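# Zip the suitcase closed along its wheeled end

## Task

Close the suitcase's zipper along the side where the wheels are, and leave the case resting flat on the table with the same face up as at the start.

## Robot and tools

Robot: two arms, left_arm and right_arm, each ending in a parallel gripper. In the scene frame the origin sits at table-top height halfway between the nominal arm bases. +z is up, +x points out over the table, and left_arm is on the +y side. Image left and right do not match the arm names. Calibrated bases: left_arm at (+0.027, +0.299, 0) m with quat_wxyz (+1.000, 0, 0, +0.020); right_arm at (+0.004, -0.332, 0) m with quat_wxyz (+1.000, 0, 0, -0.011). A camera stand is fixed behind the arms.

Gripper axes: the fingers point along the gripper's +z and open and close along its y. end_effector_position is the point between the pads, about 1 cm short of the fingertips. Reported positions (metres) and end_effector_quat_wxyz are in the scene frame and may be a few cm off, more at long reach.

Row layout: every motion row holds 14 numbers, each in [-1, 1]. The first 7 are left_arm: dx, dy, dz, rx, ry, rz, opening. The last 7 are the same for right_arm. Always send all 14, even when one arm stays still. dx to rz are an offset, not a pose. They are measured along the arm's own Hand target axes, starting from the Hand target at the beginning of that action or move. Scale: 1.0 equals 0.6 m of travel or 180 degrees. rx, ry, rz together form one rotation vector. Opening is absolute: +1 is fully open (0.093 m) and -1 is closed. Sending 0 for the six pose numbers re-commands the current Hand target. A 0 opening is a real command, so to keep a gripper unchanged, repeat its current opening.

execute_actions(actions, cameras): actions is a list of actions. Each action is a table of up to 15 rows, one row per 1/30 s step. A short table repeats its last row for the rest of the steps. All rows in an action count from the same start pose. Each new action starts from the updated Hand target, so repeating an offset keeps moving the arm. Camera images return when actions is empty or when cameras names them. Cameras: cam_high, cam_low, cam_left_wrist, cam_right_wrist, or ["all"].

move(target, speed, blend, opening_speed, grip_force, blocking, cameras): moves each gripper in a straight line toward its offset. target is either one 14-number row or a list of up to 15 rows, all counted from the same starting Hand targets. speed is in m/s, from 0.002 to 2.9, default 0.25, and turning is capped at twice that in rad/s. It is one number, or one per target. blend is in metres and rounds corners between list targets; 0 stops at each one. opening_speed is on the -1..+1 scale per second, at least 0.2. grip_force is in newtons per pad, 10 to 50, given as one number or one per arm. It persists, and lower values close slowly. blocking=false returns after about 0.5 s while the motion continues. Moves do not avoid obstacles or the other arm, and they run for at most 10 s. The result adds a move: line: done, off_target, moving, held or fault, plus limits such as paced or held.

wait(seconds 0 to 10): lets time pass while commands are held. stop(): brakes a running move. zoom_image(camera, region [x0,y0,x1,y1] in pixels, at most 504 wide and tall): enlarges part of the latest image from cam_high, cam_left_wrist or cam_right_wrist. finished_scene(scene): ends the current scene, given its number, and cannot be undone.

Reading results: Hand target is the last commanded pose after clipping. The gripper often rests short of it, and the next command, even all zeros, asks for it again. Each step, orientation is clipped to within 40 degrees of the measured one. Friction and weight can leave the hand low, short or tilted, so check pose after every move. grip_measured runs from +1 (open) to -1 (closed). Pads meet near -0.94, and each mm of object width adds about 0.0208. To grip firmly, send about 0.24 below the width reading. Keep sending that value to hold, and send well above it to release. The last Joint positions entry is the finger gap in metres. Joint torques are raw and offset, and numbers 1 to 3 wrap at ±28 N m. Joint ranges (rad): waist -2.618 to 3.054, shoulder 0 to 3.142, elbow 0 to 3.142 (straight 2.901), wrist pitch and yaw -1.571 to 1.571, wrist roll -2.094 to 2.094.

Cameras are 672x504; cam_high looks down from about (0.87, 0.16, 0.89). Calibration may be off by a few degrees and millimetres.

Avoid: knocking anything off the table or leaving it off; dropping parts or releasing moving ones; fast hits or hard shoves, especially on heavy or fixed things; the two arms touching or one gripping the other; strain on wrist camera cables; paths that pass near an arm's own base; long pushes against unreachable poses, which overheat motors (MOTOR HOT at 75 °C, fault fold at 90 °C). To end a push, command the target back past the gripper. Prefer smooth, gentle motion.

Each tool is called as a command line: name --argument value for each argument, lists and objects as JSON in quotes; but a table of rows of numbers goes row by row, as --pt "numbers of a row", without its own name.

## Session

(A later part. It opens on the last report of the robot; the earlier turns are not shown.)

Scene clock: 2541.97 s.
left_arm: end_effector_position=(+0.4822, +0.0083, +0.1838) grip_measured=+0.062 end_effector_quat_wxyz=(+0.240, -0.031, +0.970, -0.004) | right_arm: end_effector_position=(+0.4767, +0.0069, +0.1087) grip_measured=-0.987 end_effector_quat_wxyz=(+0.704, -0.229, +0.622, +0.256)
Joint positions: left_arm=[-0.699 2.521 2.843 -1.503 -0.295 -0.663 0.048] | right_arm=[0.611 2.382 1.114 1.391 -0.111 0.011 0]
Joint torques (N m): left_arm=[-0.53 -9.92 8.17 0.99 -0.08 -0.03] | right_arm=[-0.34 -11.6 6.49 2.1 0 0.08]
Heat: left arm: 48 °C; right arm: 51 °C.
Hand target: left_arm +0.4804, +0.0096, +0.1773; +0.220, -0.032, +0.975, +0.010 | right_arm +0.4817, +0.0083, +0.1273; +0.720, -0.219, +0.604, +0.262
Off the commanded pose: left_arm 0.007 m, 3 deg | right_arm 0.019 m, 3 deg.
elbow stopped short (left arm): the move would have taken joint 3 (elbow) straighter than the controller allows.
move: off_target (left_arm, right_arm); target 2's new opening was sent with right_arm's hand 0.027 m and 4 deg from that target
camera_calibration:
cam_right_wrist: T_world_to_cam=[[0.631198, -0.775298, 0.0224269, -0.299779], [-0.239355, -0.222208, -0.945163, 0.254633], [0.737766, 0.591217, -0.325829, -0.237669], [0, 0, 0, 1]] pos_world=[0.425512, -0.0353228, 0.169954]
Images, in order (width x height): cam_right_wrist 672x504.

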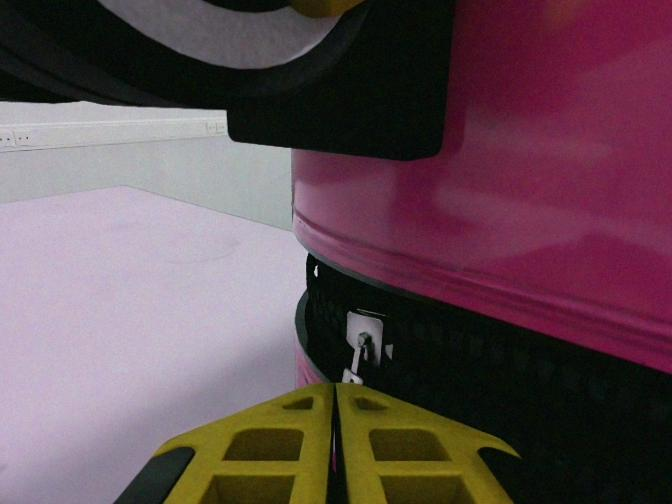

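move --target '[0,0,0,0,0,0,-0.25,-0.02,-0.064,-0.077,0,0,0,-1]' --speed 0.08 --cameras '["cam_right_wrist","cam_high"]'

Scene clock: 2548.90 s.
left_arm: end_effector_position=(+0.4822, +0.0083, +0.1838) grip_measured=+0.062 end_effector_quat_wxyz=(+0.240, -0.031, +0.970, -0.004) | right_arm: end_effector_position=(+0.4737, -0.0500, +0.0835) grip_measured=-0.987 end_effector_quat_wxyz=(+0.680, -0.226, +0.653, +0.248)
Joint positions: left_arm=[-0.699 2.521 2.843 -1.503 -0.295 -0.663 0.048] | right_arm=[0.499 2.345 0.957 1.435 -0.206 0.026 0]
Joint torques (N m): left_arm=[-0.51 -9.96 8.12 1.03 -0.07 -0.02] | right_arm=[-0.47 -15.17 3.29 2.7 -0.19 0.09]
Motor temperatures (°C): left_arm=[21 48 35 26 19 19 22] | right_arm=[20 42 32 52 19 21 21]
Heat: left arm: 48 °C; right arm: 52 °C.
Hand target: left_arm +0.4804, +0.0096, +0.1773; +0.220, -0.032, +0.975, +0.010 | right_arm +0.4699, -0.0516, +0.1310; +0.720, -0.220, +0.604, +0.262
Off the commanded pose: left_arm 0.007 m, 3 deg | right_arm 0.048 m, 7 deg.
elbow stopped short (left arm): the move would have taken joint 3 (elbow) straighter than the controller allows.
move: off_target (left_arm, right_arm)
camera_calibration:
cam_right_wrist: T_world_to_cam=[[0.619247, -0.785184, 0.00449451, -0.334813], [-0.308758, -0.248761, -0.918034, 0.246805], [0.721943, 0.567102, -0.396476, -0.197851], [0, 0, 0, 1]] pos_world=[0.426372, -0.0892925, 0.149637]
Images, in order (width x height): cam_high 672x504, cam_right_wrist 672x504.

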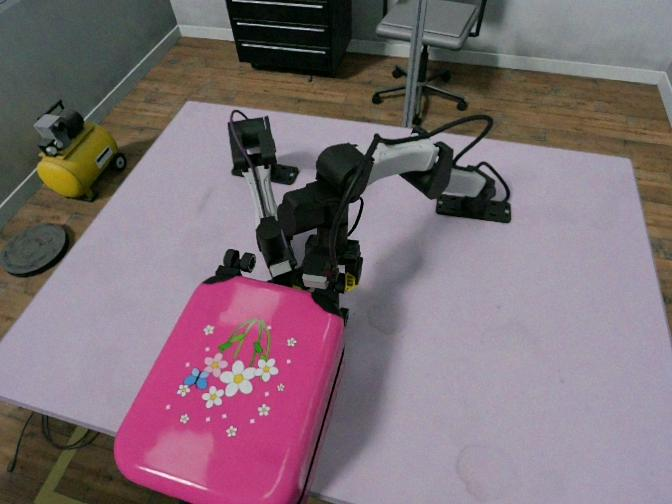

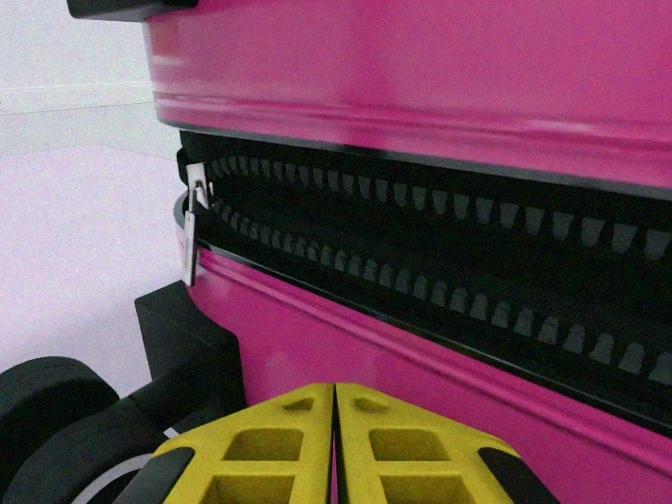

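move --target '[0,0,0,0,0,0,-0.25,-0.017,0.048,-0.03,0,0,0,-0.45]' --speed 0.12 --cameras '["cam_right_wrist"]'

Scene clock: 2561.07 s.
left_arm: end_effector_position=(+0.4822, +0.0083, +0.1838) grip_measured=+0.062 end_effector_quat_wxyz=(+0.240, -0.031, +0.970, -0.004) | right_arm: end_effector_position=(+0.4397, -0.0402, +0.0852) grip_measured=-0.453 end_effector_quat_wxyz=(+0.667, -0.232, +0.662, +0.252)
Joint positions: left_arm=[-0.699 2.521 2.843 -1.503 -0.295 -0.663 0.048] | right_arm=[0.56 2.27 0.839 1.447 -0.161 0.026 0.023]
Joint torques (N m): left_arm=[-0.39 -9.87 8.03 0.99 -0.1 -0.07] | right_arm=[0.09 -14.2 3.14 3 -0.01 0.02]
Motor temperatures (°C): left_arm=[21 48 35 26 19 19 22] | right_arm=[20 50 31 56 19 21 21]
Heat: left arm: 48 °C; right arm: 56 °C.
Hand target: left_arm +0.4804, +0.0096, +0.1773; +0.220, -0.032, +0.975, +0.010 | right_arm +0.4364, -0.0420, +0.1379; +0.720, -0.220, +0.604, +0.262
Off the commanded pose: left_arm 0.007 m, 3 deg | right_arm 0.053 m, 9 deg.
elbow stopped short (left arm): the move would have taken joint 3 (elbow) straighter than the controller allows.
move: off_target (left_arm, right_arm)
camera_calibration:
cam_right_wrist: T_world_to_cam=[[0.631463, -0.775402, -0.00249871, -0.310399], [-0.330494, -0.266226, -0.905482, 0.24806], [0.701447, 0.572604, -0.424378, -0.166565], [0, 0, 0, 1]] pos_world=[0.394825, -0.079268, 0.153151]
Images, in order (width x height): cam_right_wrist 672x504.

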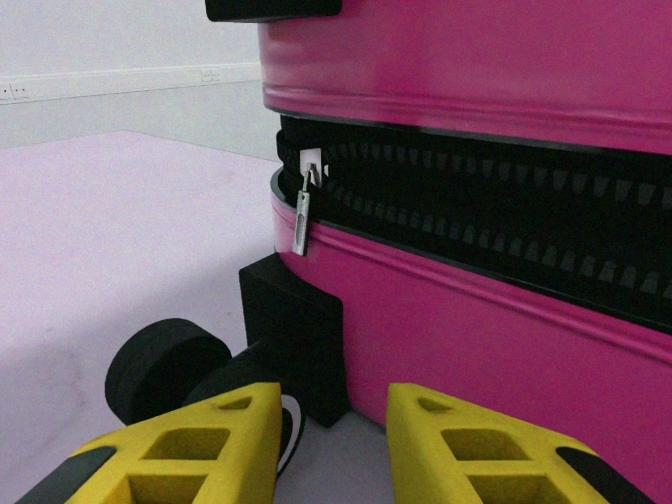

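move --target '[0,0,0,0,0,0,-0.25,0.0173,0.008,0.09,0,0,0,-0.45]' --speed 0.1 --cameras '["cam_right_wrist"]'

Scene clock: 2567.87 s.
left_arm: end_effector_position=(+0.4823, +0.0085, +0.1838) grip_measured=+0.062 end_effector_quat_wxyz=(+0.239, -0.031, +0.970, -0.004) | right_arm: end_effector_position=(+0.4722, -0.0087, +0.1334) grip_measured=-0.453 end_effector_quat_wxyz=(+0.714, -0.220, +0.611, +0.262)
Joint positions: left_arm=[-0.699 2.521 2.843 -1.503 -0.295 -0.663 0.048] | right_arm=[0.587 2.305 1.052 1.411 -0.129 0.027 0.023]
Joint torques (N m): left_arm=[-0.44 -9.95 8.05 0.97 -0.1 -0.04] | right_arm=[0.51 -9.21 6.69 1.93 0.05 -0.06]
Motor temperatures (°C): left_arm=[21 49 35 26 19 19 22] | right_arm=[20 49 31 57 18 21 21]
Heat: left arm: 49 °C; right arm: 57 °C.
Hand target: left_arm +0.4804, +0.0095, +0.1773; +0.219, -0.032, +0.975, +0.010 | right_arm +0.4756, -0.0032, +0.1372; +0.720, -0.219, +0.604, +0.262
Off the commanded pose: left_arm 0.007 m, 3 deg | right_arm 0.008 m, 1 deg.
elbow stopped short (left arm): the move would have taken joint 3 (elbow) straighter than the controller allows.
move: off_target (left_arm)
camera_calibration:
cam_right_wrist: T_world_to_cam=[[0.627648, -0.778393, 0.0127521, -0.306724], [-0.220047, -0.193097, -0.956187, 0.266075], [0.746751, 0.597343, -0.292479, -0.225601], [0, 0, 0, 1]] pos_world=[0.419532, -0.0526123, 0.192345]
Images, in order (width x height): cam_right_wrist 672x504.

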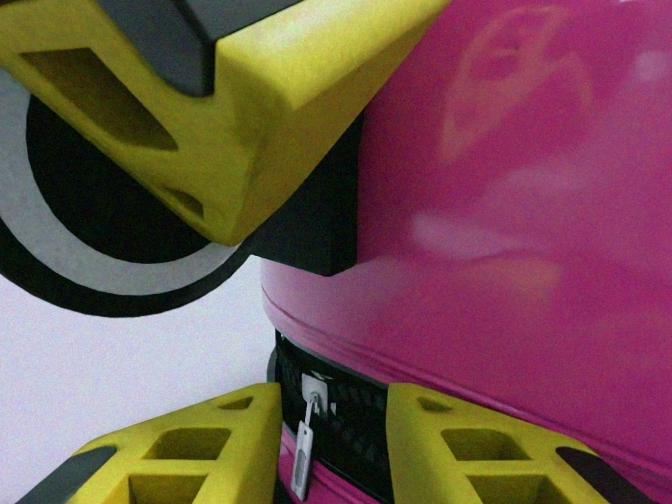

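move --target '[0,0,0,0,0,0,-0.25,0.017,0.009,0.04,0,0,0,-0.45]' --speed 0.08 --cameras '["cam_right_wrist"]'

Scene clock: 2576.93 s.
left_arm: end_effector_position=(+0.4951, +0.0193, +0.1853) grip_measured=+0.062 end_effector_quat_wxyz=(+0.249, -0.031, +0.968, -0.001) | right_arm: end_effector_position=(+0.4858, +0.0048, +0.1331) grip_measured=-0.453 end_effector_quat_wxyz=(+0.724, -0.212, +0.601, +0.264)
Joint positions: left_arm=[-0.67 2.523 2.843 -1.48 -0.3 -0.631 0.048] | right_arm=[0.6 2.372 1.153 1.409 -0.108 0.033 0.023]
Joint torques (N m): left_arm=[-2.77 -10.58 7.01 0.9 -0.03 -0.31] | right_arm=[1.18 -9.47 8.44 1.46 0.06 -0.13]
Heat: left arm: 49 °C; right arm: 54 °C.
Hand target: left_arm +0.4804, +0.0096, +0.1774; +0.220, -0.032, +0.975, +0.010 | right_arm +0.4915, +0.0174, +0.1313; +0.720, -0.220, +0.604, +0.262
Off the commanded pose: left_arm 0.019 m, 4 deg | right_arm 0.014 m, 1 deg.
elbow stopped short (left arm): the move would have taken joint 3 (elbow) straighter than the controller allows.
move: off_target (left_arm, right_arm)
camera_calibration:
cam_right_wrist: T_world_to_cam=[[0.622585, -0.782526, 0.00636061, -0.301338], [-0.201741, -0.16835, -0.964862, 0.263583], [0.756101, 0.599425, -0.26268, -0.252437], [0, 0, 0, 1]] pos_world=[0.431652, -0.0401132, 0.189928]
Images, in order (width x height): cam_right_wrist 672x504.

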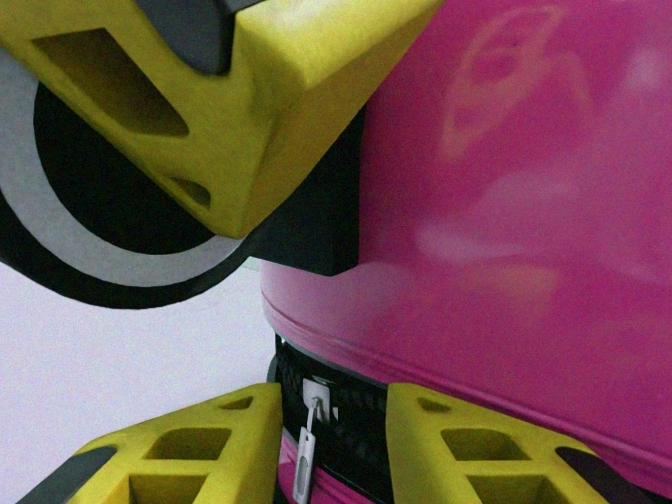

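move --target '[0,0,0,0,0,0,-0.25,0.008,-0.009,-0.05,0,0,0,-0.4]' --speed 0.1 --cameras '["cam_right_wrist"]'

Scene clock: 2590.60 s.
left_arm: end_effector_position=(+0.4919, +0.0154, +0.1849) grip_measured=+0.061 end_effector_quat_wxyz=(+0.248, -0.038, +0.968, -0.004) | right_arm: end_effector_position=(+0.4744, -0.0015, +0.1065) grip_measured=-0.403 end_effector_quat_wxyz=(+0.701, -0.220, +0.627, +0.258)
Joint positions: left_arm=[-0.679 2.523 2.843 -1.483 -0.3 -0.655 0.048] | right_arm=[0.601 2.372 1.08 1.41 -0.11 0.029 0.026]
Joint torques (N m): left_arm=[-2.04 -10.22 7.82 0.79 -0.01 -0.08] | right_arm=[-0.79 -11.4 3.73 2.46 -0.15 -0.08]
Motor temperatures (°C): left_arm=[21 49 35 25 19 19 22] | right_arm=[20 48 32 49 18 21 21]
Heat: left arm: 49 °C; right arm: 49 °C.
Hand target: left_arm +0.4805, +0.0096, +0.1774; +0.220, -0.032, +0.975, +0.010 | right_arm +0.4730, -0.0051, +0.1214; +0.720, -0.220, +0.604, +0.262
Off the commanded pose: left_arm 0.015 m, 4 deg | right_arm 0.015 m, 3 deg.
move: off_target (left_arm, right_arm)
camera_calibration:
cam_right_wrist: T_world_to_cam=[[0.624456, -0.781051, 0.0036894, -0.299667], [-0.255964, -0.209103, -0.9438, 0.257953], [0.737927, 0.588418, -0.330497, -0.231264], [0, 0, 0, 1]] pos_world=[0.423811, -0.0440364, 0.168129]
Images, in order (width x height): cam_right_wrist 672x504.

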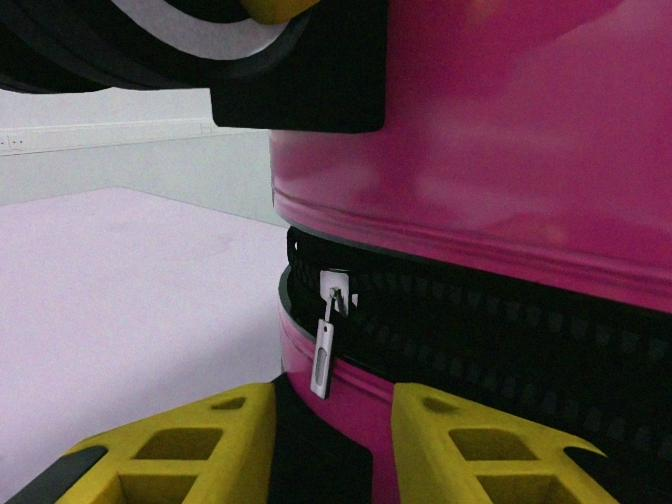

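move --target '[0,0,0,0,0,0,-0.25,-0.012,0.005,0.036,0,0,0,-0.4]' --speed 0.08 --cameras '["cam_right_wrist"]'

Scene clock: 2601.17 s.
left_arm: end_effector_position=(+0.4919, +0.0154, +0.1849) grip_measured=+0.061 end_effector_quat_wxyz=(+0.248, -0.038, +0.968, -0.004) | right_arm: end_effector_position=(+0.4837, +0.0046, +0.1191) grip_measured=-0.403 end_effector_quat_wxyz=(+0.709, -0.219, +0.619, +0.259)
Joint positions: left_arm=[-0.679 2.523 2.843 -1.483 -0.3 -0.655 0.048] | right_arm=[0.601 2.372 1.135 1.377 -0.11 0.027 0.026]
Joint torques (N m): left_arm=[-1.85 -10.25 7.82 0.83 -0.04 -0.09] | right_arm=[0.27 -11.23 6.68 1.97 -0.04 -0.07]
Heat: left arm: 49 °C; right arm: 52 °C.
Hand target: left_arm +0.4805, +0.0096, +0.1774; +0.220, -0.032, +0.975, +0.010 | right_arm +0.4865, +0.0099, +0.1323; +0.720, -0.219, +0.604, +0.262
Off the commanded pose: left_arm 0.015 m, 4 deg | right_arm 0.015 m, 2 deg.
move: off_target (left_arm, right_arm)
camera_calibration:
cam_right_wrist: T_world_to_cam=[[0.624193, -0.781229, 0.00806958, -0.301089], [-0.236777, -0.199005, -0.950965, 0.264986], [0.744527, 0.591675, -0.309194, -0.243304], [0, 0, 0, 1]] pos_world=[0.431826, -0.0385291, 0.179194]
Images, in order (width x height): cam_right_wrist 672x504.

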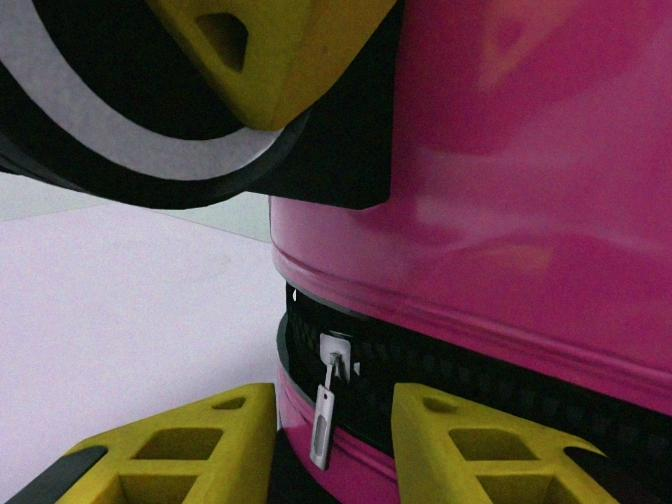

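move --pt "0 0 0 0 0 0 -0.25 0.003 0.006 0.02 0 0 0 -0.4" --pt "0 0 0 0 0 0 -0.25 0.003 0.006 0.02 0 0 0 -1" --speed 0.06 --opening_speed 0.8 --cameras '["cam_right_wrist"]'

Scene clock: 2607.50 s.
left_arm: end_effector_position=(+0.4934, +0.0173, +0.1852) grip_measured=+0.061 end_effector_quat_wxyz=(+0.249, -0.039, +0.968, -0.003) | right_arm: end_effector_position=(+0.4870, +0.0111, +0.1211) grip_measured=-0.987 end_effector_quat_wxyz=(+0.713, -0.219, +0.615, +0.257)
Joint positions: left_arm=[-0.676 2.523 2.843 -1.482 -0.302 -0.652 0.048] | right_arm=[0.611 2.387 1.169 1.368 -0.098 0.019 0]
Joint torques (N m): left_arm=[-2.25 -10.39 7.73 0.84 -0.02 -0.14] | right_arm=[0.43 -10.74 8.51 1.75 -0.04 -0.01]
Heat: left arm: 49 °C; right arm: 51 °C.
Hand target: left_arm +0.4804, +0.0096, +0.1774; +0.220, -0.031, +0.975, +0.010 | right_arm +0.4934, +0.0205, +0.1326; +0.720, -0.219, +0.604, +0.262
Off the commanded pose: left_arm 0.017 m, 4 deg | right_arm 0.016 m, 2 deg.
move: off_target (left_arm, right_arm); target 2's new opening was sent with right_arm's hand 0.017 m and 2 deg from that target
camera_calibration:
cam_right_wrist: T_world_to_cam=[[0.621462, -0.783307, 0.0146956, -0.297534], [-0.226532, -0.197619, -0.953745, 0.264326], [0.749979, 0.589387, -0.300257, -0.252613], [0, 0, 0, 1]] pos_world=[0.434238, -0.031937, 0.180624]
Images, in order (width x height): cam_right_wrist 672x504.

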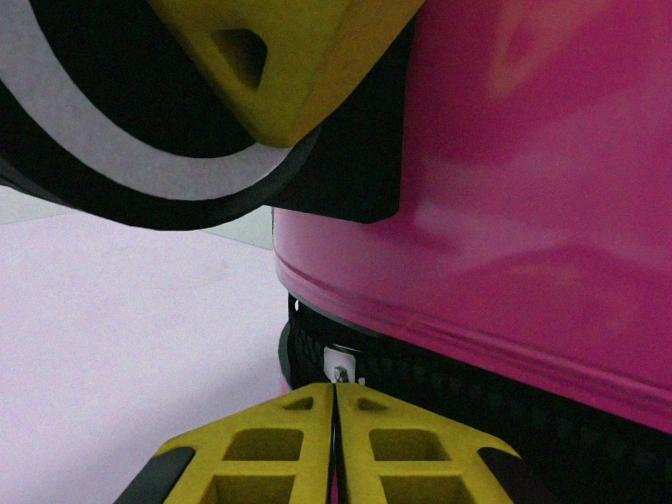

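move --target '[0,0,0,0,0,0,-0.25,-0.05,-0.064,-0.072,0,0,0,-1]' --speed 0.06 --cameras '["cam_right_wrist"]'

Scene clock: 2615.37 s.
left_arm: end_effector_position=(+0.4925, +0.0162, +0.1851) grip_measured=+0.061 end_effector_quat_wxyz=(+0.249, -0.039, +0.968, -0.003) | right_arm: end_effector_position=(+0.4853, -0.0374, +0.1178) grip_measured=-0.987 end_effector_quat_wxyz=(+0.696, -0.224, +0.635, +0.250)
Joint positions: left_arm=[-0.678 2.523 2.843 -1.483 -0.302 -0.656 0.048] | right_arm=[0.513 2.295 1.026 1.363 -0.192 0.024 0]
Joint torques (N m): left_arm=[-2.17 -10.35 7.79 0.85 -0.03 -0.08] | right_arm=[-0.49 -15.53 3.71 2.26 -0.19 0.13]
Heat: left arm: 49 °C; right arm: 51 °C.
Hand target: left_arm +0.4804, +0.0094, +0.1774; +0.220, -0.031, +0.975, +0.010 | right_arm +0.4814, -0.0396, +0.1545; +0.720, -0.220, +0.604, +0.262
Off the commanded pose: left_arm 0.016 m, 4 deg | right_arm 0.037 m, 5 deg.
move: off_target (left_arm, right_arm)
camera_calibration:
cam_right_wrist: T_world_to_cam=[[0.619353, -0.78498, 0.0144436, -0.333385], [-0.268842, -0.229331, -0.935484, 0.268366], [0.737649, 0.575512, -0.353073, -0.212131], [0, 0, 0, 1]] pos_world=[0.43511, -0.0780719, 0.18097]
Images, in order (width x height): cam_right_wrist 672x504.

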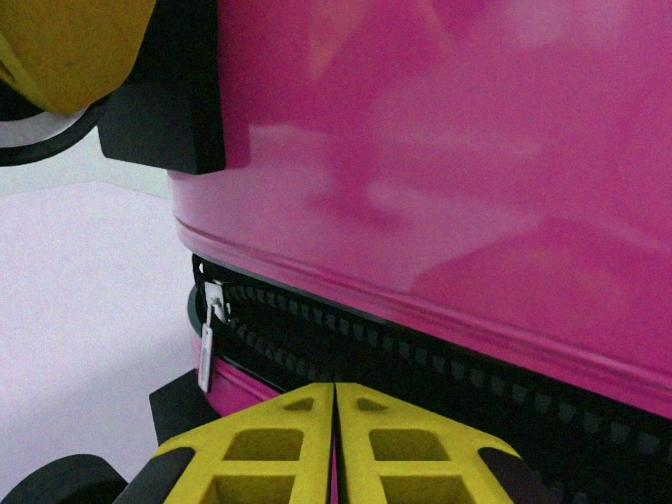

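move --pt "0 0 0 0 0 0 -0.25 0 -0.02 -0.15 0 0 0 -1" --pt "0 0 0 0 0 0 -0.25 -0.014 0.107 -0.218 0.086 -0.043 0.485 -1" --speed 0.2 --blend '[0.03,0]' --cameras '["cam_right_wrist"]'

Scene clock: 2638.03 s.
left_arm: end_effector_position=(+0.4925, +0.0162, +0.1851) grip_measured=+0.061 end_effector_quat_wxyz=(+0.249, -0.039, +0.968, -0.003) | right_arm: end_effector_position=(+0.3422, -0.0745, +0.0969) grip_measured=-0.987 end_effector_quat_wxyz=(+0.384, +0.371, +0.634, +0.560)
Joint positions: left_arm=[-0.678 2.523 2.843 -1.483 -0.302 -0.656 0.048] | right_arm=[0.805 1.952 0.427 1.441 0.342 1.528 0]
Joint torques (N m): left_arm=[-2.04 -10.25 7.84 0.85 -0.05 -0.11] | right_arm=[0.5 -10.11 2.69 3.02 0.08 0.13]
Motor temperatures (°C): left_arm=[21 49 35 24 19 19 22] | right_arm=[20 55 31 56 18 20 21]
Heat: left arm: 49 °C; right arm: 56 °C.
Hand target: left_arm +0.4804, +0.0094, +0.1774; +0.220, -0.031, +0.975, +0.010 | right_arm +0.3404, -0.0740, +0.1401; +0.397, +0.362, +0.570, +0.622
Off the commanded pose: left_arm 0.016 m, 4 deg | right_arm 0.043 m, 10 deg.
joint sent to its limit (right arm) — joint 4 (wrist pitch), upper limit. The joint targets still meet the commanded pose.
move: off_target (left_arm, right_arm)
camera_calibration:
cam_right_wrist: T_world_to_cam=[[-0.0454348, -0.124243, -0.991211, 0.100496], [-0.782405, 0.621351, -0.0420195, 0.354359], [0.621111, 0.773619, -0.125439, -0.0600008], [0, 0, 0, 1]] pos_world=[0.319085, -0.161278, 0.106977]
Images, in order (width x height): cam_right_wrist 672x504.

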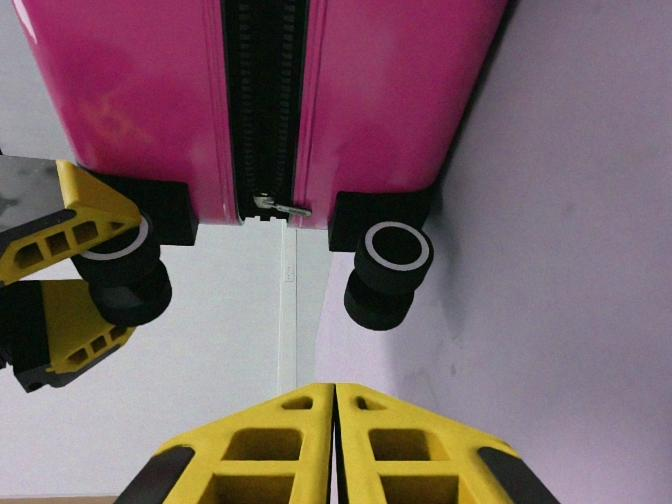

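move --target '[0,0,0,0,0,0,-0.25,0.072,-0.018,0.197,0,0,0,-1]' --speed 0.15 --cameras '["cam_right_wrist"]'

Scene clock: 2648.43 s.
left_arm: end_effector_position=(+0.4925, +0.0162, +0.1851) grip_measured=+0.061 end_effector_quat_wxyz=(+0.249, -0.039, +0.968, -0.003) | right_arm: end_effector_position=(+0.4275, +0.0097, +0.1312) grip_measured=-0.987 end_effector_quat_wxyz=(+0.397, +0.363, +0.582, +0.610)
Joint positions: left_arm=[-0.678 2.523 2.843 -1.483 -0.302 -0.656 0.048] | right_arm=[0.805 2.187 0.948 1.302 0.346 1.529 0]
Joint torques (N m): left_arm=[-2.15 -10.33 7.76 0.85 0 -0.1] | right_arm=[0.46 -8.96 6.46 1.98 0.04 0.04]
Motor temperatures (°C): left_arm=[21 50 35 24 19 19 23] | right_arm=[20 52 31 61 18 20 21]
Heat: left arm: 50 °C; right arm: 61 °C.
Hand target: left_arm +0.4804, +0.0094, +0.1774; +0.220, -0.031, +0.975, +0.010 | right_arm +0.4297, +0.0152, +0.1395; +0.397, +0.362, +0.570, +0.622
Off the commanded pose: left_arm 0.016 m, 4 deg | right_arm 0.010 m, 2 deg.
move: off_target (left_arm)
camera_calibration:
cam_right_wrist: T_world_to_cam=[[0.0569558, -0.0196005, -0.998184, 0.105048], [-0.775179, 0.629203, -0.0565863, 0.368964], [0.629169, 0.776994, 0.0206429, -0.196507], [0, 0, 0, 1]] pos_world=[0.403666, -0.0774089, 0.129792]
Images, in order (width x height): cam_right_wrist 672x504.

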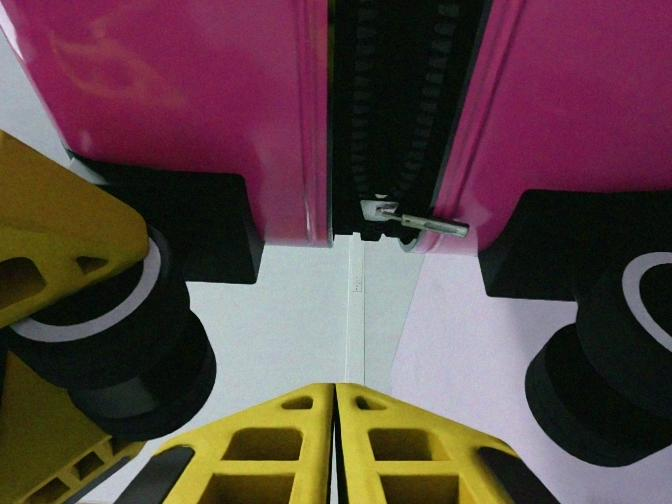

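move --target '[0,0,0,0,0,0,-0.25,0.003,-0.02,0.125,0,0,0,-1]' --speed 0.1 --cameras '["cam_right_wrist"]'

Scene clock: 2656.80 s.
left_arm: end_effector_position=(+0.4925, +0.0162, +0.1851) grip_measured=+0.061 end_effector_quat_wxyz=(+0.249, -0.039, +0.968, -0.003) | right_arm: end_effector_position=(+0.4921, +0.0462, +0.1243) grip_measured=-0.987 end_effector_quat_wxyz=(+0.397, +0.365, +0.583, +0.608)
Joint positions: left_arm=[-0.678 2.523 2.843 -1.483 -0.302 -0.656 0.048] | right_arm=[0.763 2.376 1.309 1.124 0.306 1.535 0]
Joint torques (N m): left_arm=[-2.15 -10.35 7.91 0.83 -0.02 -0.07] | right_arm=[-0.55 -10.89 7.41 2.03 -0.13 0.01]
Motor temperatures (°C): left_arm=[21 50 35 24 19 19 23] | right_arm=[20 50 32 59 18 20 21]
Heat: left arm: 50 °C; right arm: 59 °C.
Hand target: left_arm +0.4804, +0.0094, +0.1774; +0.220, -0.031, +0.975, +0.010 | right_arm +0.4977, +0.0488, +0.1343; +0.397, +0.362, +0.570, +0.622
Off the commanded pose: left_arm 0.016 m, 4 deg | right_arm 0.012 m, 2 deg.
move: off_target (left_arm, right_arm)
camera_calibration:
cam_right_wrist: T_world_to_cam=[[0.0523988, -0.0202001, -0.998422, 0.0974403], [-0.773643, 0.631369, -0.0533759, 0.394438], [0.631451, 0.775219, 0.0174553, -0.265929], [0, 0, 0, 1]] pos_world=[0.46797, -0.0409147, 0.122982]
Images, in order (width x height): cam_right_wrist 672x504.

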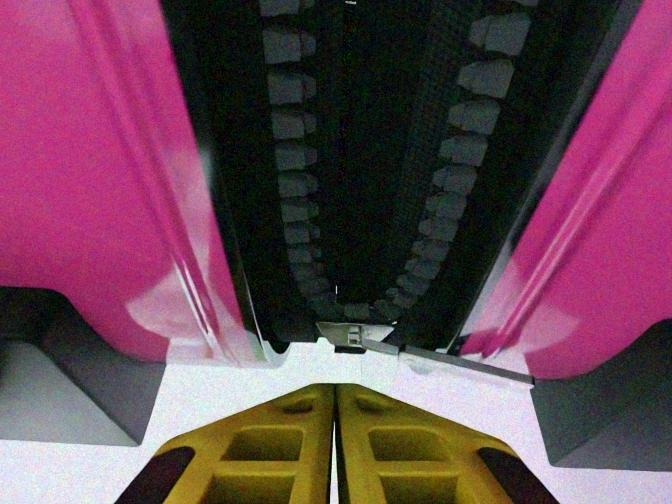

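move --target '[0,0,0,0,0,0,-0.25,-0.105,0.025,-0.047,0,0,0,-1]' --speed 0.06 --cameras '["cam_right_wrist","cam_high"]'

Scene clock: 2666.70 s.
left_arm: end_effector_position=(+0.4925, +0.0162, +0.1851) grip_measured=+0.061 end_effector_quat_wxyz=(+0.249, -0.039, +0.968, -0.003) | right_arm: end_effector_position=(+0.4914, -0.0066, +0.0985) grip_measured=-0.987 end_effector_quat_wxyz=(+0.372, +0.364, +0.617, +0.590)
Joint positions: left_arm=[-0.678 2.523 2.843 -1.483 -0.302 -0.656 0.048] | right_arm=[0.655 2.306 1.122 1.155 0.158 1.546 0]
Joint torques (N m): left_arm=[-2.14 -10.21 7.9 0.83 -0.02 -0.11] | right_arm=[-1.94 -16.47 4.3 2.52 0.16 -0.02]
Motor temperatures (°C): left_arm=[21 50 35 24 19 19 23] | right_arm=[20 49 32 58 18 20 21]
Heat: left arm: 50 °C; right arm: 58 °C.
Hand target: left_arm +0.4804, +0.0094, +0.1774; +0.220, -0.031, +0.975, +0.010 | right_arm +0.4976, -0.0207, +0.1469; +0.397, +0.362, +0.570, +0.622
Off the commanded pose: left_arm 0.016 m, 4 deg | right_arm 0.051 m, 7 deg.
move: off_target (left_arm, right_arm)
camera_calibration:
cam_right_wrist: T_world_to_cam=[[-0.0147976, -0.0643573, -0.997817, 0.103316], [-0.801591, 0.59728, -0.0266359, 0.436797], [0.59769, 0.799447, -0.0604265, -0.199733], [0, 0, 0, 1]] pos_world=[0.47104, -0.094565, 0.102655]
Images, in order (width x height): cam_high 672x504, cam_right_wrist 672x504.

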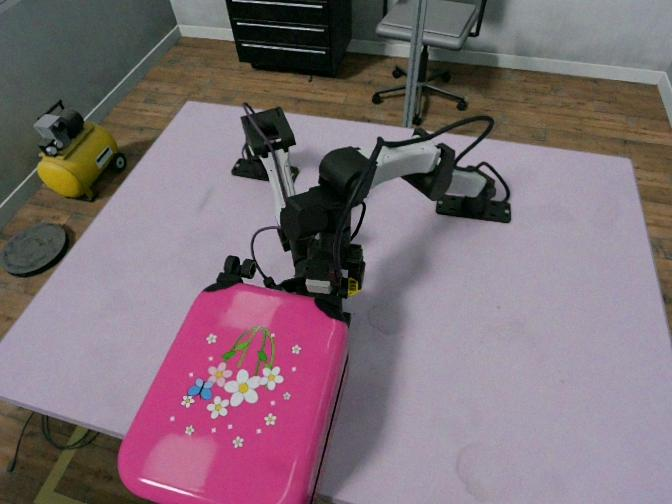

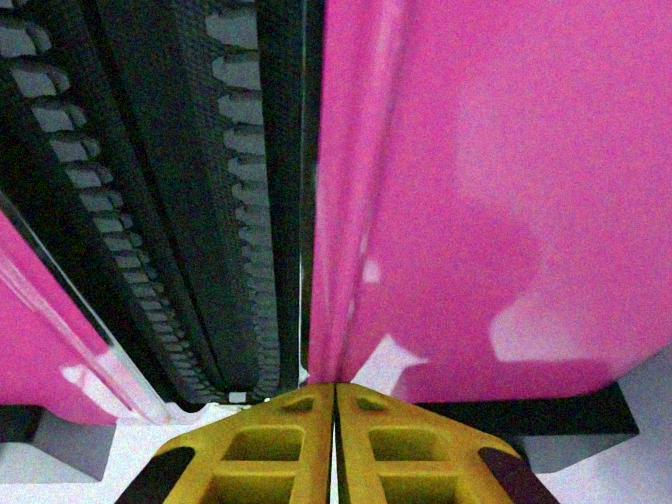

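move --pt "0 0 0 0 0 0 -0.25 0.03 -0.03 -0.03 0 0 0 -1" --pt "0 0 0 0 0 0 -0.25 0.115 -0.03 0.03 0 0 0 -1" --pt "0 0 0 0 0 0 -0.25 0.115 -0.025 0.05 0 0 0 -1" --speed 0.1 --cameras '["cam_right_wrist"]'

Scene clock: 2677.13 s.
left_arm: end_effector_position=(+0.4925, +0.0162, +0.1851) grip_measured=+0.061 end_effector_quat_wxyz=(+0.249, -0.039, +0.968, -0.003) | right_arm: end_effector_position=(+0.4904, +0.0546, +0.1269) grip_measured=-0.987 end_effector_quat_wxyz=(+0.389, +0.364, +0.581, +0.615)
Joint positions: left_arm=[-0.678 2.523 2.843 -1.483 -0.302 -0.656 0.048] | right_arm=[0.774 2.382 1.33 1.113 0.305 1.547 0]
Joint torques (N m): left_arm=[-2.06 -10.33 7.77 0.84 -0.03 -0.12] | right_arm=[-0.61 -10.71 7.46 2 0 -0.12]
Motor temperatures (°C): left_arm=[21 50 35 24 19 19 23] | right_arm=[20 54 32 57 18 20 21]
Heat: left arm: 50 °C; right arm: 57 °C.
Hand target: left_arm +0.4804, +0.0094, +0.1774; +0.220, -0.031, +0.975, +0.010 | right_arm +0.4969, +0.0549, +0.1344; +0.397, +0.362, +0.570, +0.622
Off the commanded pose: left_arm 0.016 m, 4 deg | right_arm 0.010 m, 2 deg.
move: off_target (left_arm)
camera_calibration:
cam_right_wrist: T_world_to_cam=[[0.0510703, -0.00516751, -0.998682, 0.100198], [-0.782231, 0.621488, -0.0432173, 0.391474], [0.620892, 0.783406, 0.0276974, -0.268057], [0, 0, 0, 1]] pos_world=[0.46754, -0.0327809, 0.124409]
Images, in order (width x height): cam_right_wrist 672x504.

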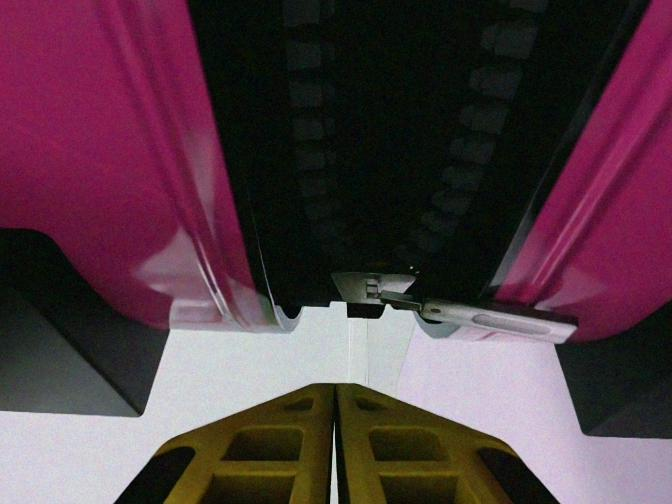

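move --pt "0 0 0 0 0 0 -0.25 -0.038 0.022 -0.016 0 0 0 -1" --pt "0 0 0 0 0 0 -0.25 -0.0755 0.05 -0.031 0 0 0 -1" --pt "0 0 0 0 0 0 -0.25 -0.113 0.075 -0.046 0 0 0 -1" --speed 0.05 --blend '[0.02,0.02,0]' --cameras '["cam_right_wrist"]'

Scene clock: 2685.60 s.
left_arm: end_effector_position=(+0.4925, +0.0162, +0.1851) grip_measured=+0.061 end_effector_quat_wxyz=(+0.249, -0.039, +0.968, -0.003) | right_arm: end_effector_position=(+0.4942, -0.0086, +0.1296) grip_measured=-0.987 end_effector_quat_wxyz=(+0.378, +0.367, +0.610, +0.592)
Joint positions: left_arm=[-0.678 2.523 2.843 -1.483 -0.302 -0.657 0.048] | right_arm=[0.653 2.225 1.132 1.079 0.17 1.547 0]
Joint torques (N m): left_arm=[-2.07 -10.35 7.83 0.8 0 -0.13] | right_arm=[-1.51 -16.87 4.74 2.33 0.09 0.01]
Motor temperatures (°C): left_arm=[21 50 35 24 19 19 23] | right_arm=[20 52 32 55 18 20 21]
Heat: left arm: 50 °C; right arm: 55 °C.
Hand target: left_arm +0.4804, +0.0094, +0.1774; +0.220, -0.031, +0.975, +0.010 | right_arm +0.4968, -0.0198, +0.1771; +0.397, +0.362, +0.570, +0.622
Off the commanded pose: left_arm 0.016 m, 4 deg | right_arm 0.049 m, 6 deg.
move: off_target (left_arm, right_arm); blend cut to 0.0139 m at target 1, 0.0142 m at target 2
camera_calibration:
cam_right_wrist: T_world_to_cam=[[-0.00470279, -0.0556212, -0.998441, 0.129454], [-0.792584, 0.609015, -0.0301939, 0.437207], [0.609745, 0.791206, -0.0469485, -0.205736], [0, 0, 0, 1]] pos_world=[0.472578, -0.0962856, 0.132794]
Images, in order (width x height): cam_right_wrist 672x504.

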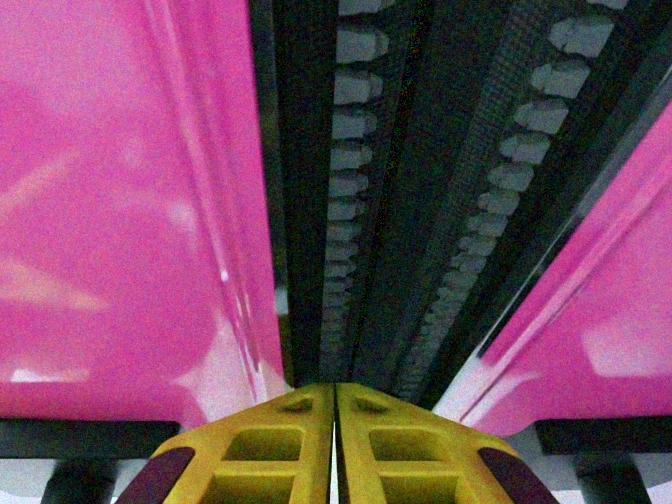

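move --target '[0,0,0,0,0,0,-0.25,-0.045,0.006,-0.021,0,0,0,-1]' --speed 0.05 --cameras '["cam_right_wrist"]'

Scene clock: 2692.53 s.
left_arm: end_effector_position=(+0.4925, +0.0162, +0.1851) grip_measured=+0.061 end_effector_quat_wxyz=(+0.249, -0.039, +0.968, -0.003) | right_arm: end_effector_position=(+0.4952, -0.0402, +0.1289) grip_measured=-0.987 end_effector_quat_wxyz=(+0.374, +0.374, +0.615, +0.584)
Joint positions: left_arm=[-0.678 2.523 2.843 -1.483 -0.302 -0.657 0.048] | right_arm=[0.59 2.168 1.051 1.08 0.113 1.551 0]
Joint torques (N m): left_arm=[-1.96 -10.22 7.84 0.87 -0.04 -0.13] | right_arm=[-1.37 -16.02 4.66 2.56 0.05 -0.01]
Motor temperatures (°C): left_arm=[21 50 35 23 19 19 23] | right_arm=[20 54 32 57 18 20 21]
Heat: left arm: 50 °C; right arm: 57 °C.
Hand target: left_arm +0.4804, +0.0094, +0.1774; +0.220, -0.031, +0.975, +0.010 | right_arm +0.4965, -0.0496, +0.1794; +0.397, +0.362, +0.570, +0.622
Off the commanded pose: left_arm 0.016 m, 4 deg | right_arm 0.052 m, 7 deg.
move: off_target (left_arm, right_arm)
camera_calibration:
cam_right_wrist: T_world_to_cam=[[-0.0268529, -0.0637154, -0.997607, 0.137586], [-0.789771, 0.61314, -0.0179016, 0.454385], [0.612813, 0.7874, -0.0667852, -0.18051], [0, 0, 0, 1]] pos_world=[0.473174, -0.127702, 0.133336]
Images, in order (width x height): cam_right_wrist 672x504.

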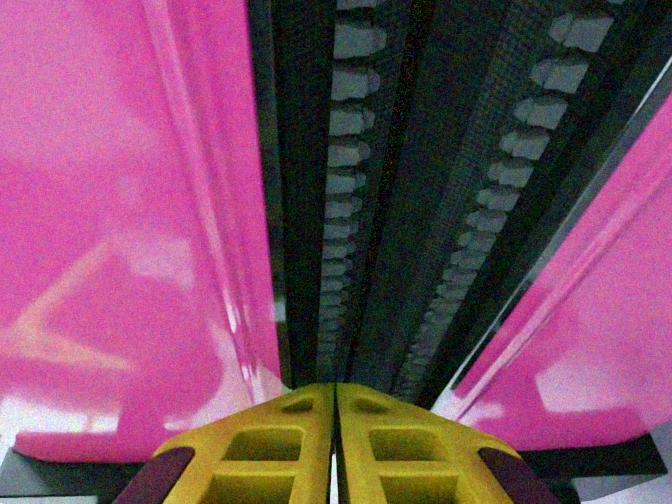

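move --target '[0,0,0,0,0,0,-0.25,-0.03,0,-0.11,0,0,0,-1]' --speed 0.12 --cameras '["cam_right_wrist"]'

Scene clock: 2702.73 s.
left_arm: end_effector_position=(+0.4925, +0.0162, +0.1851) grip_measured=+0.061 end_effector_quat_wxyz=(+0.249, -0.039, +0.968, -0.003) | right_arm: end_effector_position=(+0.4469, -0.0903, +0.1365) grip_measured=-0.987 end_effector_quat_wxyz=(+0.382, +0.379, +0.606, +0.586)
Joint positions: left_arm=[-0.678 2.523 2.843 -1.483 -0.302 -0.657 0.048] | right_arm=[0.553 1.991 0.745 1.226 0.096 1.554 0]
Joint torques (N m): left_arm=[-2 -10.39 7.82 0.82 -0.02 -0.1] | right_arm=[-0.57 -12.51 3.84 2.59 -0.11 0.01]
Motor temperatures (°C): left_arm=[21 50 35 23 19 19 23] | right_arm=[20 54 31 60 18 20 20]
Heat: left arm: 50 °C; right arm: 60 °C.
Hand target: left_arm +0.4804, +0.0094, +0.1774; +0.220, -0.031, +0.975, +0.010 | right_arm +0.4445, -0.0936, +0.1738; +0.397, +0.362, +0.570, +0.622
Off the commanded pose: left_arm 0.016 m, 4 deg | right_arm 0.037 m, 6 deg.
move: off_target (left_arm, right_arm)
camera_calibration:
cam_right_wrist: T_world_to_cam=[[-0.0151855, -0.0516927, -0.998548, 0.136637], [-0.776675, 0.629559, -0.0207796, 0.443018], [0.629719, 0.775231, -0.0497086, -0.121912], [0, 0, 0, 1]] pos_world=[0.422926, -0.177333, 0.139584]
Images, in order (width x height): cam_right_wrist 672x504.

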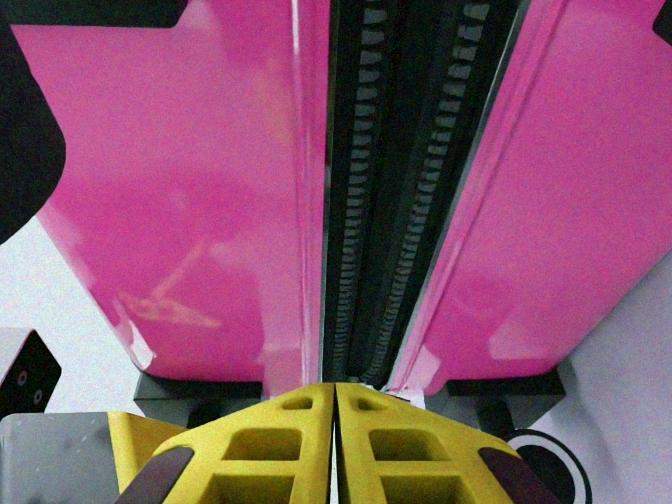

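move --pt "0 0 0 0 0 0 -0.25 0.178 -0.047 0.062 0 0 0 -1" --pt "0 0 0 0 0 0 -0.25 0.182 -0.094 0.188 0 0 0 -1" --speed 0.13 --blend '[0.02,0]' --cameras '["cam_right_wrist"]'

Scene clock: 2712.97 s.
left_arm: end_effector_position=(+0.4925, +0.0162, +0.1851) grip_measured=+0.061 end_effector_quat_wxyz=(+0.249, -0.039, +0.968, -0.003) | right_arm: end_effector_position=(+0.4995, +0.0524, +0.1204) grip_measured=-0.987 end_effector_quat_wxyz=(+0.392, +0.369, +0.576, +0.615)
Joint positions: left_arm=[-0.678 2.523 2.843 -1.483 -0.302 -0.657 0.048] | right_arm=[0.762 2.418 1.363 1.122 0.306 1.552 0]
Joint torques (N m): left_arm=[-2.07 -10.29 7.83 0.83 -0.02 -0.08] | right_arm=[-0.53 -11.08 7.39 1.99 -0.12 -0.13]
Motor temperatures (°C): left_arm=[21 50 35 23 19 19 23] | right_arm=[20 55 31 59 18 20 20]
Heat: left arm: 50 °C; right arm: 59 °C.
Hand target: left_arm +0.4804, +0.0094, +0.1774; +0.220, -0.031, +0.975, +0.010 | right_arm +0.5048, +0.0548, +0.1273; +0.397, +0.362, +0.570, +0.622
Off the commanded pose: left_arm 0.016 m, 4 deg | right_arm 0.009 m, 1 deg.
move: off_target (left_arm)
camera_calibration:
cam_right_wrist: T_world_to_cam=[[0.0528442, 0.00222405, -0.9986, 0.0919169], [-0.774021, 0.631923, -0.0395524, 0.394521], [0.630951, 0.775028, 0.035115, -0.277293], [0, 0, 0, 1]] pos_world=[0.475469, -0.0346024, 0.11713]
Images, in order (width x height): cam_right_wrist 672x504.

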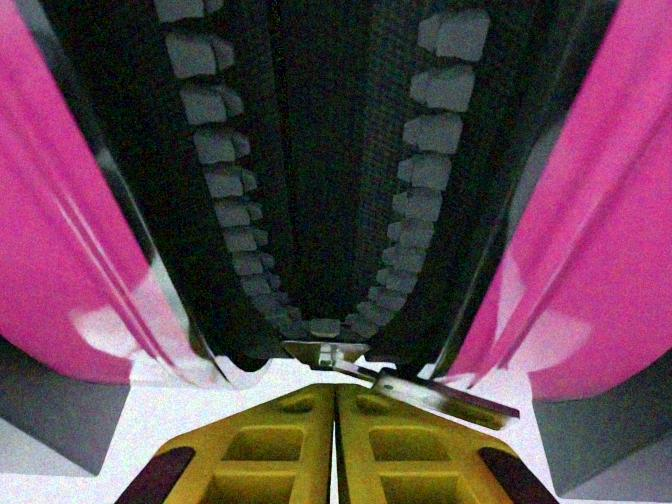

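move --pt "0 0 0 0 0 0 -0.25 -0.038 0.022 -0.016 0 0 0 -1" --pt "0 0 0 0 0 0 -0.25 -0.0755 0.047 -0.031 0 0 0 -1" --speed 0.05 --blend '[0.012,0]' --cameras '["cam_right_wrist"]'

Scene clock: 2719.13 s.
left_arm: end_effector_position=(+0.4923, +0.0159, +0.1851) grip_measured=+0.061 end_effector_quat_wxyz=(+0.249, -0.039, +0.968, -0.003) | right_arm: end_effector_position=(+0.4957, +0.0256, +0.1179) grip_measured=-0.987 end_effector_quat_wxyz=(+0.371, +0.353, +0.603, +0.612)
Joint positions: left_arm=[-0.679 2.523 2.843 -1.483 -0.302 -0.657 0.048] | right_arm=[0.7 2.339 1.237 1.126 0.182 1.552 0]
Joint torques (N m): left_arm=[-2.03 -10.19 7.76 0.84 -0.02 -0.08] | right_arm=[-2.52 -16.91 4.22 2.08 0.33 -0.06]
Motor temperatures (°C): left_arm=[21 50 35 23 19 19 23] | right_arm=[20 56 32 58 18 20 20]
Heat: left arm: 50 °C; right arm: 58 °C.
Hand target: left_arm +0.4804, +0.0095, +0.1774; +0.220, -0.031, +0.975, +0.010 | right_arm +0.5050, +0.0049, +0.1539; +0.397, +0.362, +0.570, +0.622
Off the commanded pose: left_arm 0.016 m, 4 deg | right_arm 0.042 m, 5 deg.
move: off_target (left_arm, right_arm)
camera_calibration:
cam_right_wrist: T_world_to_cam=[[0.0249558, -0.0274438, -0.999312, 0.104395], [-0.812533, 0.581785, -0.0362687, 0.428498], [0.58238, 0.812879, -0.00778007, -0.225896], [0, 0, 0, 1]] pos_world=[0.477121, -0.0628026, 0.118106]
Images, in order (width x height): cam_right_wrist 672x504.

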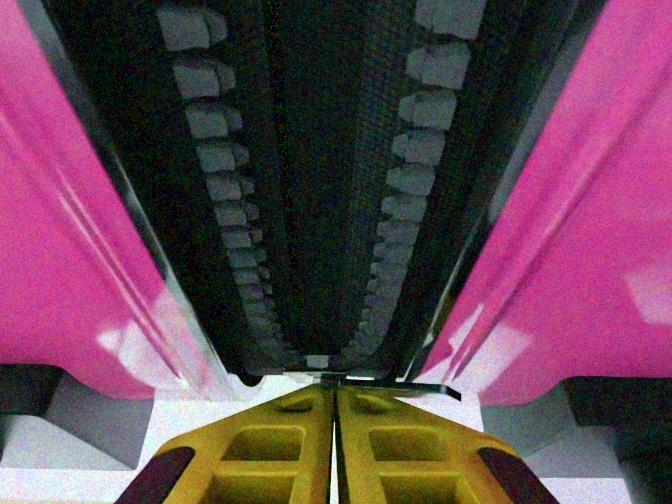

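move --target '[0,0,0,0,0,0,-0.25,-0.0605,0.012,-0.028,0,0,0,-1]' --speed 0.05 --cameras '["cam_right_wrist"]'

Scene clock: 2728.50 s.
left_arm: end_effector_position=(+0.4923, +0.0159, +0.1851) grip_measured=+0.061 end_effector_quat_wxyz=(+0.249, -0.039, +0.968, -0.003) | right_arm: end_effector_position=(+0.4991, -0.0195, +0.1197) grip_measured=-0.987 end_effector_quat_wxyz=(+0.372, +0.362, +0.610, +0.599)
Joint positions: left_arm=[-0.679 2.523 2.843 -1.483 -0.302 -0.657 0.048] | right_arm=[0.617 2.254 1.116 1.134 0.116 1.552 0]
Joint torques (N m): left_arm=[-2.04 -10.24 7.9 0.86 -0.02 -0.12] | right_arm=[-2.1 -15.71 4.26 2.39 0.2 -0.01]
Motor temperatures (°C): left_arm=[21 51 35 23 19 19 23] | right_arm=[20 60 31 58 18 20 20]
Heat: left arm: 51 °C; right arm: 60 °C.
Hand target: left_arm +0.4804, +0.0095, +0.1774; +0.220, -0.031, +0.975, +0.010 | right_arm +0.5045, -0.0354, +0.1596; +0.397, +0.362, +0.570, +0.622
Off the commanded pose: left_arm 0.016 m, 4 deg | right_arm 0.043 m, 6 deg.
move: off_target (left_arm, right_arm)
camera_calibration:
cam_right_wrist: T_world_to_cam=[[0.00116814, -0.045573, -0.99896, 0.116237], [-0.803873, 0.59414, -0.0280449, 0.4524], [0.5948, 0.80307, -0.0359409, -0.19419], [0, 0, 0, 1]] pos_world=[0.479041, -0.107543, 0.121825]
Images, in order (width x height): cam_right_wrist 672x504.

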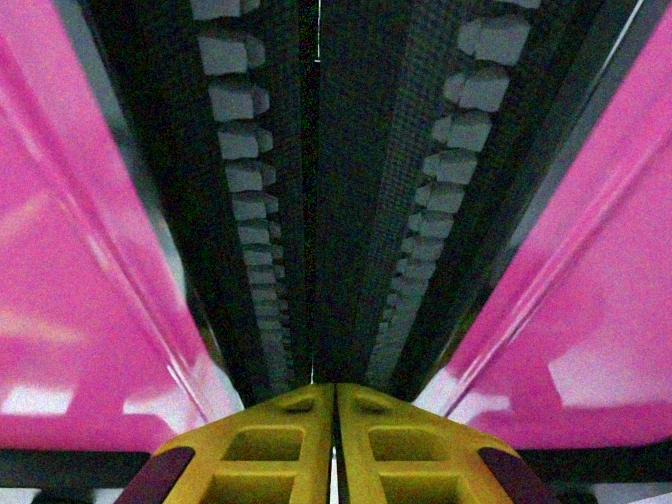

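move --pt "0 0 0 0 0 0 -0.25 0.015 0.012 -0.13 0 0 0 -1" --pt "0 0 0 0 0 0 -0.25 0.157 -0.018 -0.083 0 -0.167 0 -1" --speed 0.13 --blend '[0.02,0]' --cameras '["cam_right_wrist"]'

Scene clock: 2747.17 s.
left_arm: end_effector_position=(+0.4923, +0.0159, +0.1851) grip_measured=+0.061 end_effector_quat_wxyz=(+0.249, -0.039, +0.968, -0.003) | right_arm: end_effector_position=(+0.4189, +0.0263, +0.1385) grip_measured=-0.987 end_effector_quat_wxyz=(+0.529, +0.508, +0.458, +0.502)
Joint positions: left_arm=[-0.679 2.523 2.843 -1.483 -0.302 -0.657 0.048] | right_arm=[1.004 2.334 1.264 1.2 1.057 1.483 0]
Joint torques (N m): left_arm=[-1.95 -10.28 7.69 0.79 -0.02 -0.09] | right_arm=[0.17 -10.25 7.04 1.62 0.04 -0.13]
Motor temperatures (°C): left_arm=[21 51 35 23 19 19 23] | right_arm=[20 61 31 57 18 20 20]
Heat: left arm: 51 °C; right arm: 61 °C.
Hand target: left_arm +0.4804, +0.0095, +0.1774; +0.220, -0.031, +0.975, +0.010 | right_arm +0.4207, +0.0295, +0.1442; +0.531, +0.511, +0.447, +0.507
Off the commanded pose: left_arm 0.016 m, 4 deg | right_arm 0.007 m, 1 deg.
move: off_target (left_arm)
camera_calibration:
cam_right_wrist: T_world_to_cam=[[0.0489065, 0.000614885, -0.998803, 0.116031], [-0.367076, 0.930028, -0.0174014, 0.168008], [0.928904, 0.367488, 0.0457101, -0.322472], [0, 0, 0, 1]] pos_world=[0.355543, -0.0378188, 0.133556]
Images, in order (width x height): cam_right_wrist 672x504.

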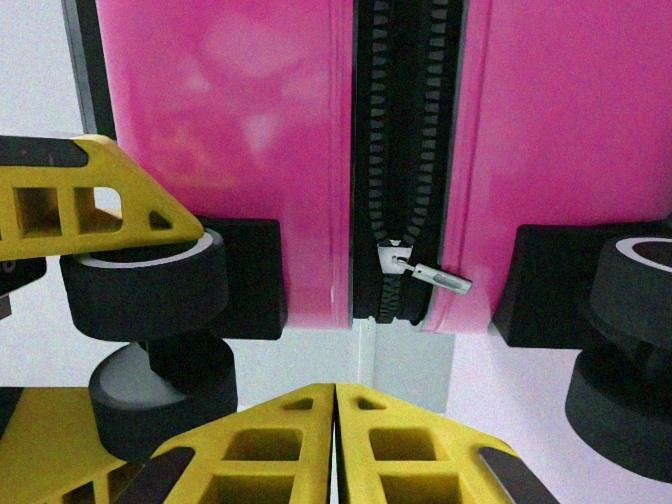

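move --target '[0,0,0,0,0,0,-0.25,0.042,-0.033,0.125,0,0,0,-1]' --speed 0.1 --cameras '["cam_right_wrist"]'

Scene clock: 2758.40 s.
left_arm: end_effector_position=(+0.4923, +0.0159, +0.1851) grip_measured=+0.061 end_effector_quat_wxyz=(+0.249, -0.039, +0.968, -0.003) | right_arm: end_effector_position=(+0.4944, +0.0449, +0.1249) grip_measured=-0.987 end_effector_quat_wxyz=(+0.536, +0.509, +0.458, +0.494)
Joint positions: left_arm=[-0.679 2.523 2.843 -1.483 -0.302 -0.657 0.048] | right_arm=[0.903 2.538 1.626 1.023 0.973 1.491 0]
Joint torques (N m): left_arm=[-1.98 -10.44 7.91 0.84 -0.01 -0.1] | right_arm=[-0.51 -12.04 7.83 1.59 -0.17 0.05]
Motor temperatures (°C): left_arm=[21 51 35 23 19 19 23] | right_arm=[20 58 32 53 18 20 20]
Heat: left arm: 51 °C; right arm: 58 °C.
Hand target: left_arm +0.4804, +0.0095, +0.1774; +0.220, -0.031, +0.975, +0.010 | right_arm +0.4989, +0.0485, +0.1313; +0.531, +0.511, +0.447, +0.506
Off the commanded pose: left_arm 0.016 m, 4 deg | right_arm 0.009 m, 2 deg.
move: off_target (left_arm)
camera_calibration:
cam_right_wrist: T_world_to_cam=[[0.045894, -0.0142358, -0.998845, 0.100909], [-0.350937, 0.935935, -0.0294638, 0.171427], [0.935274, 0.351884, 0.037958, -0.400233], [0, 0, 0, 1]] pos_world=[0.429856, -0.018173, 0.121036]
Images, in order (width x height): cam_right_wrist 672x504.

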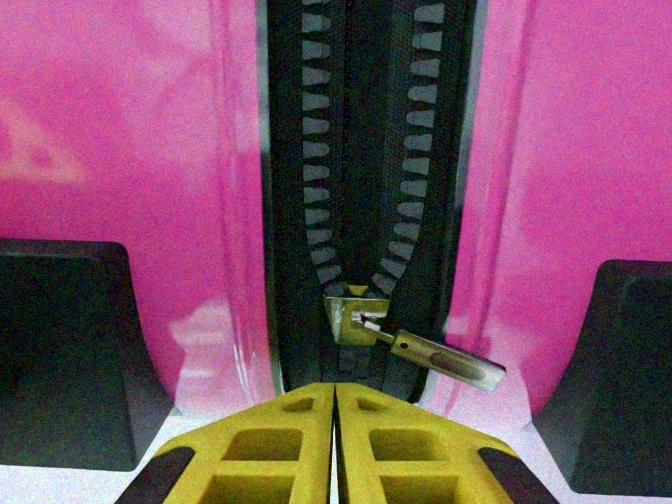

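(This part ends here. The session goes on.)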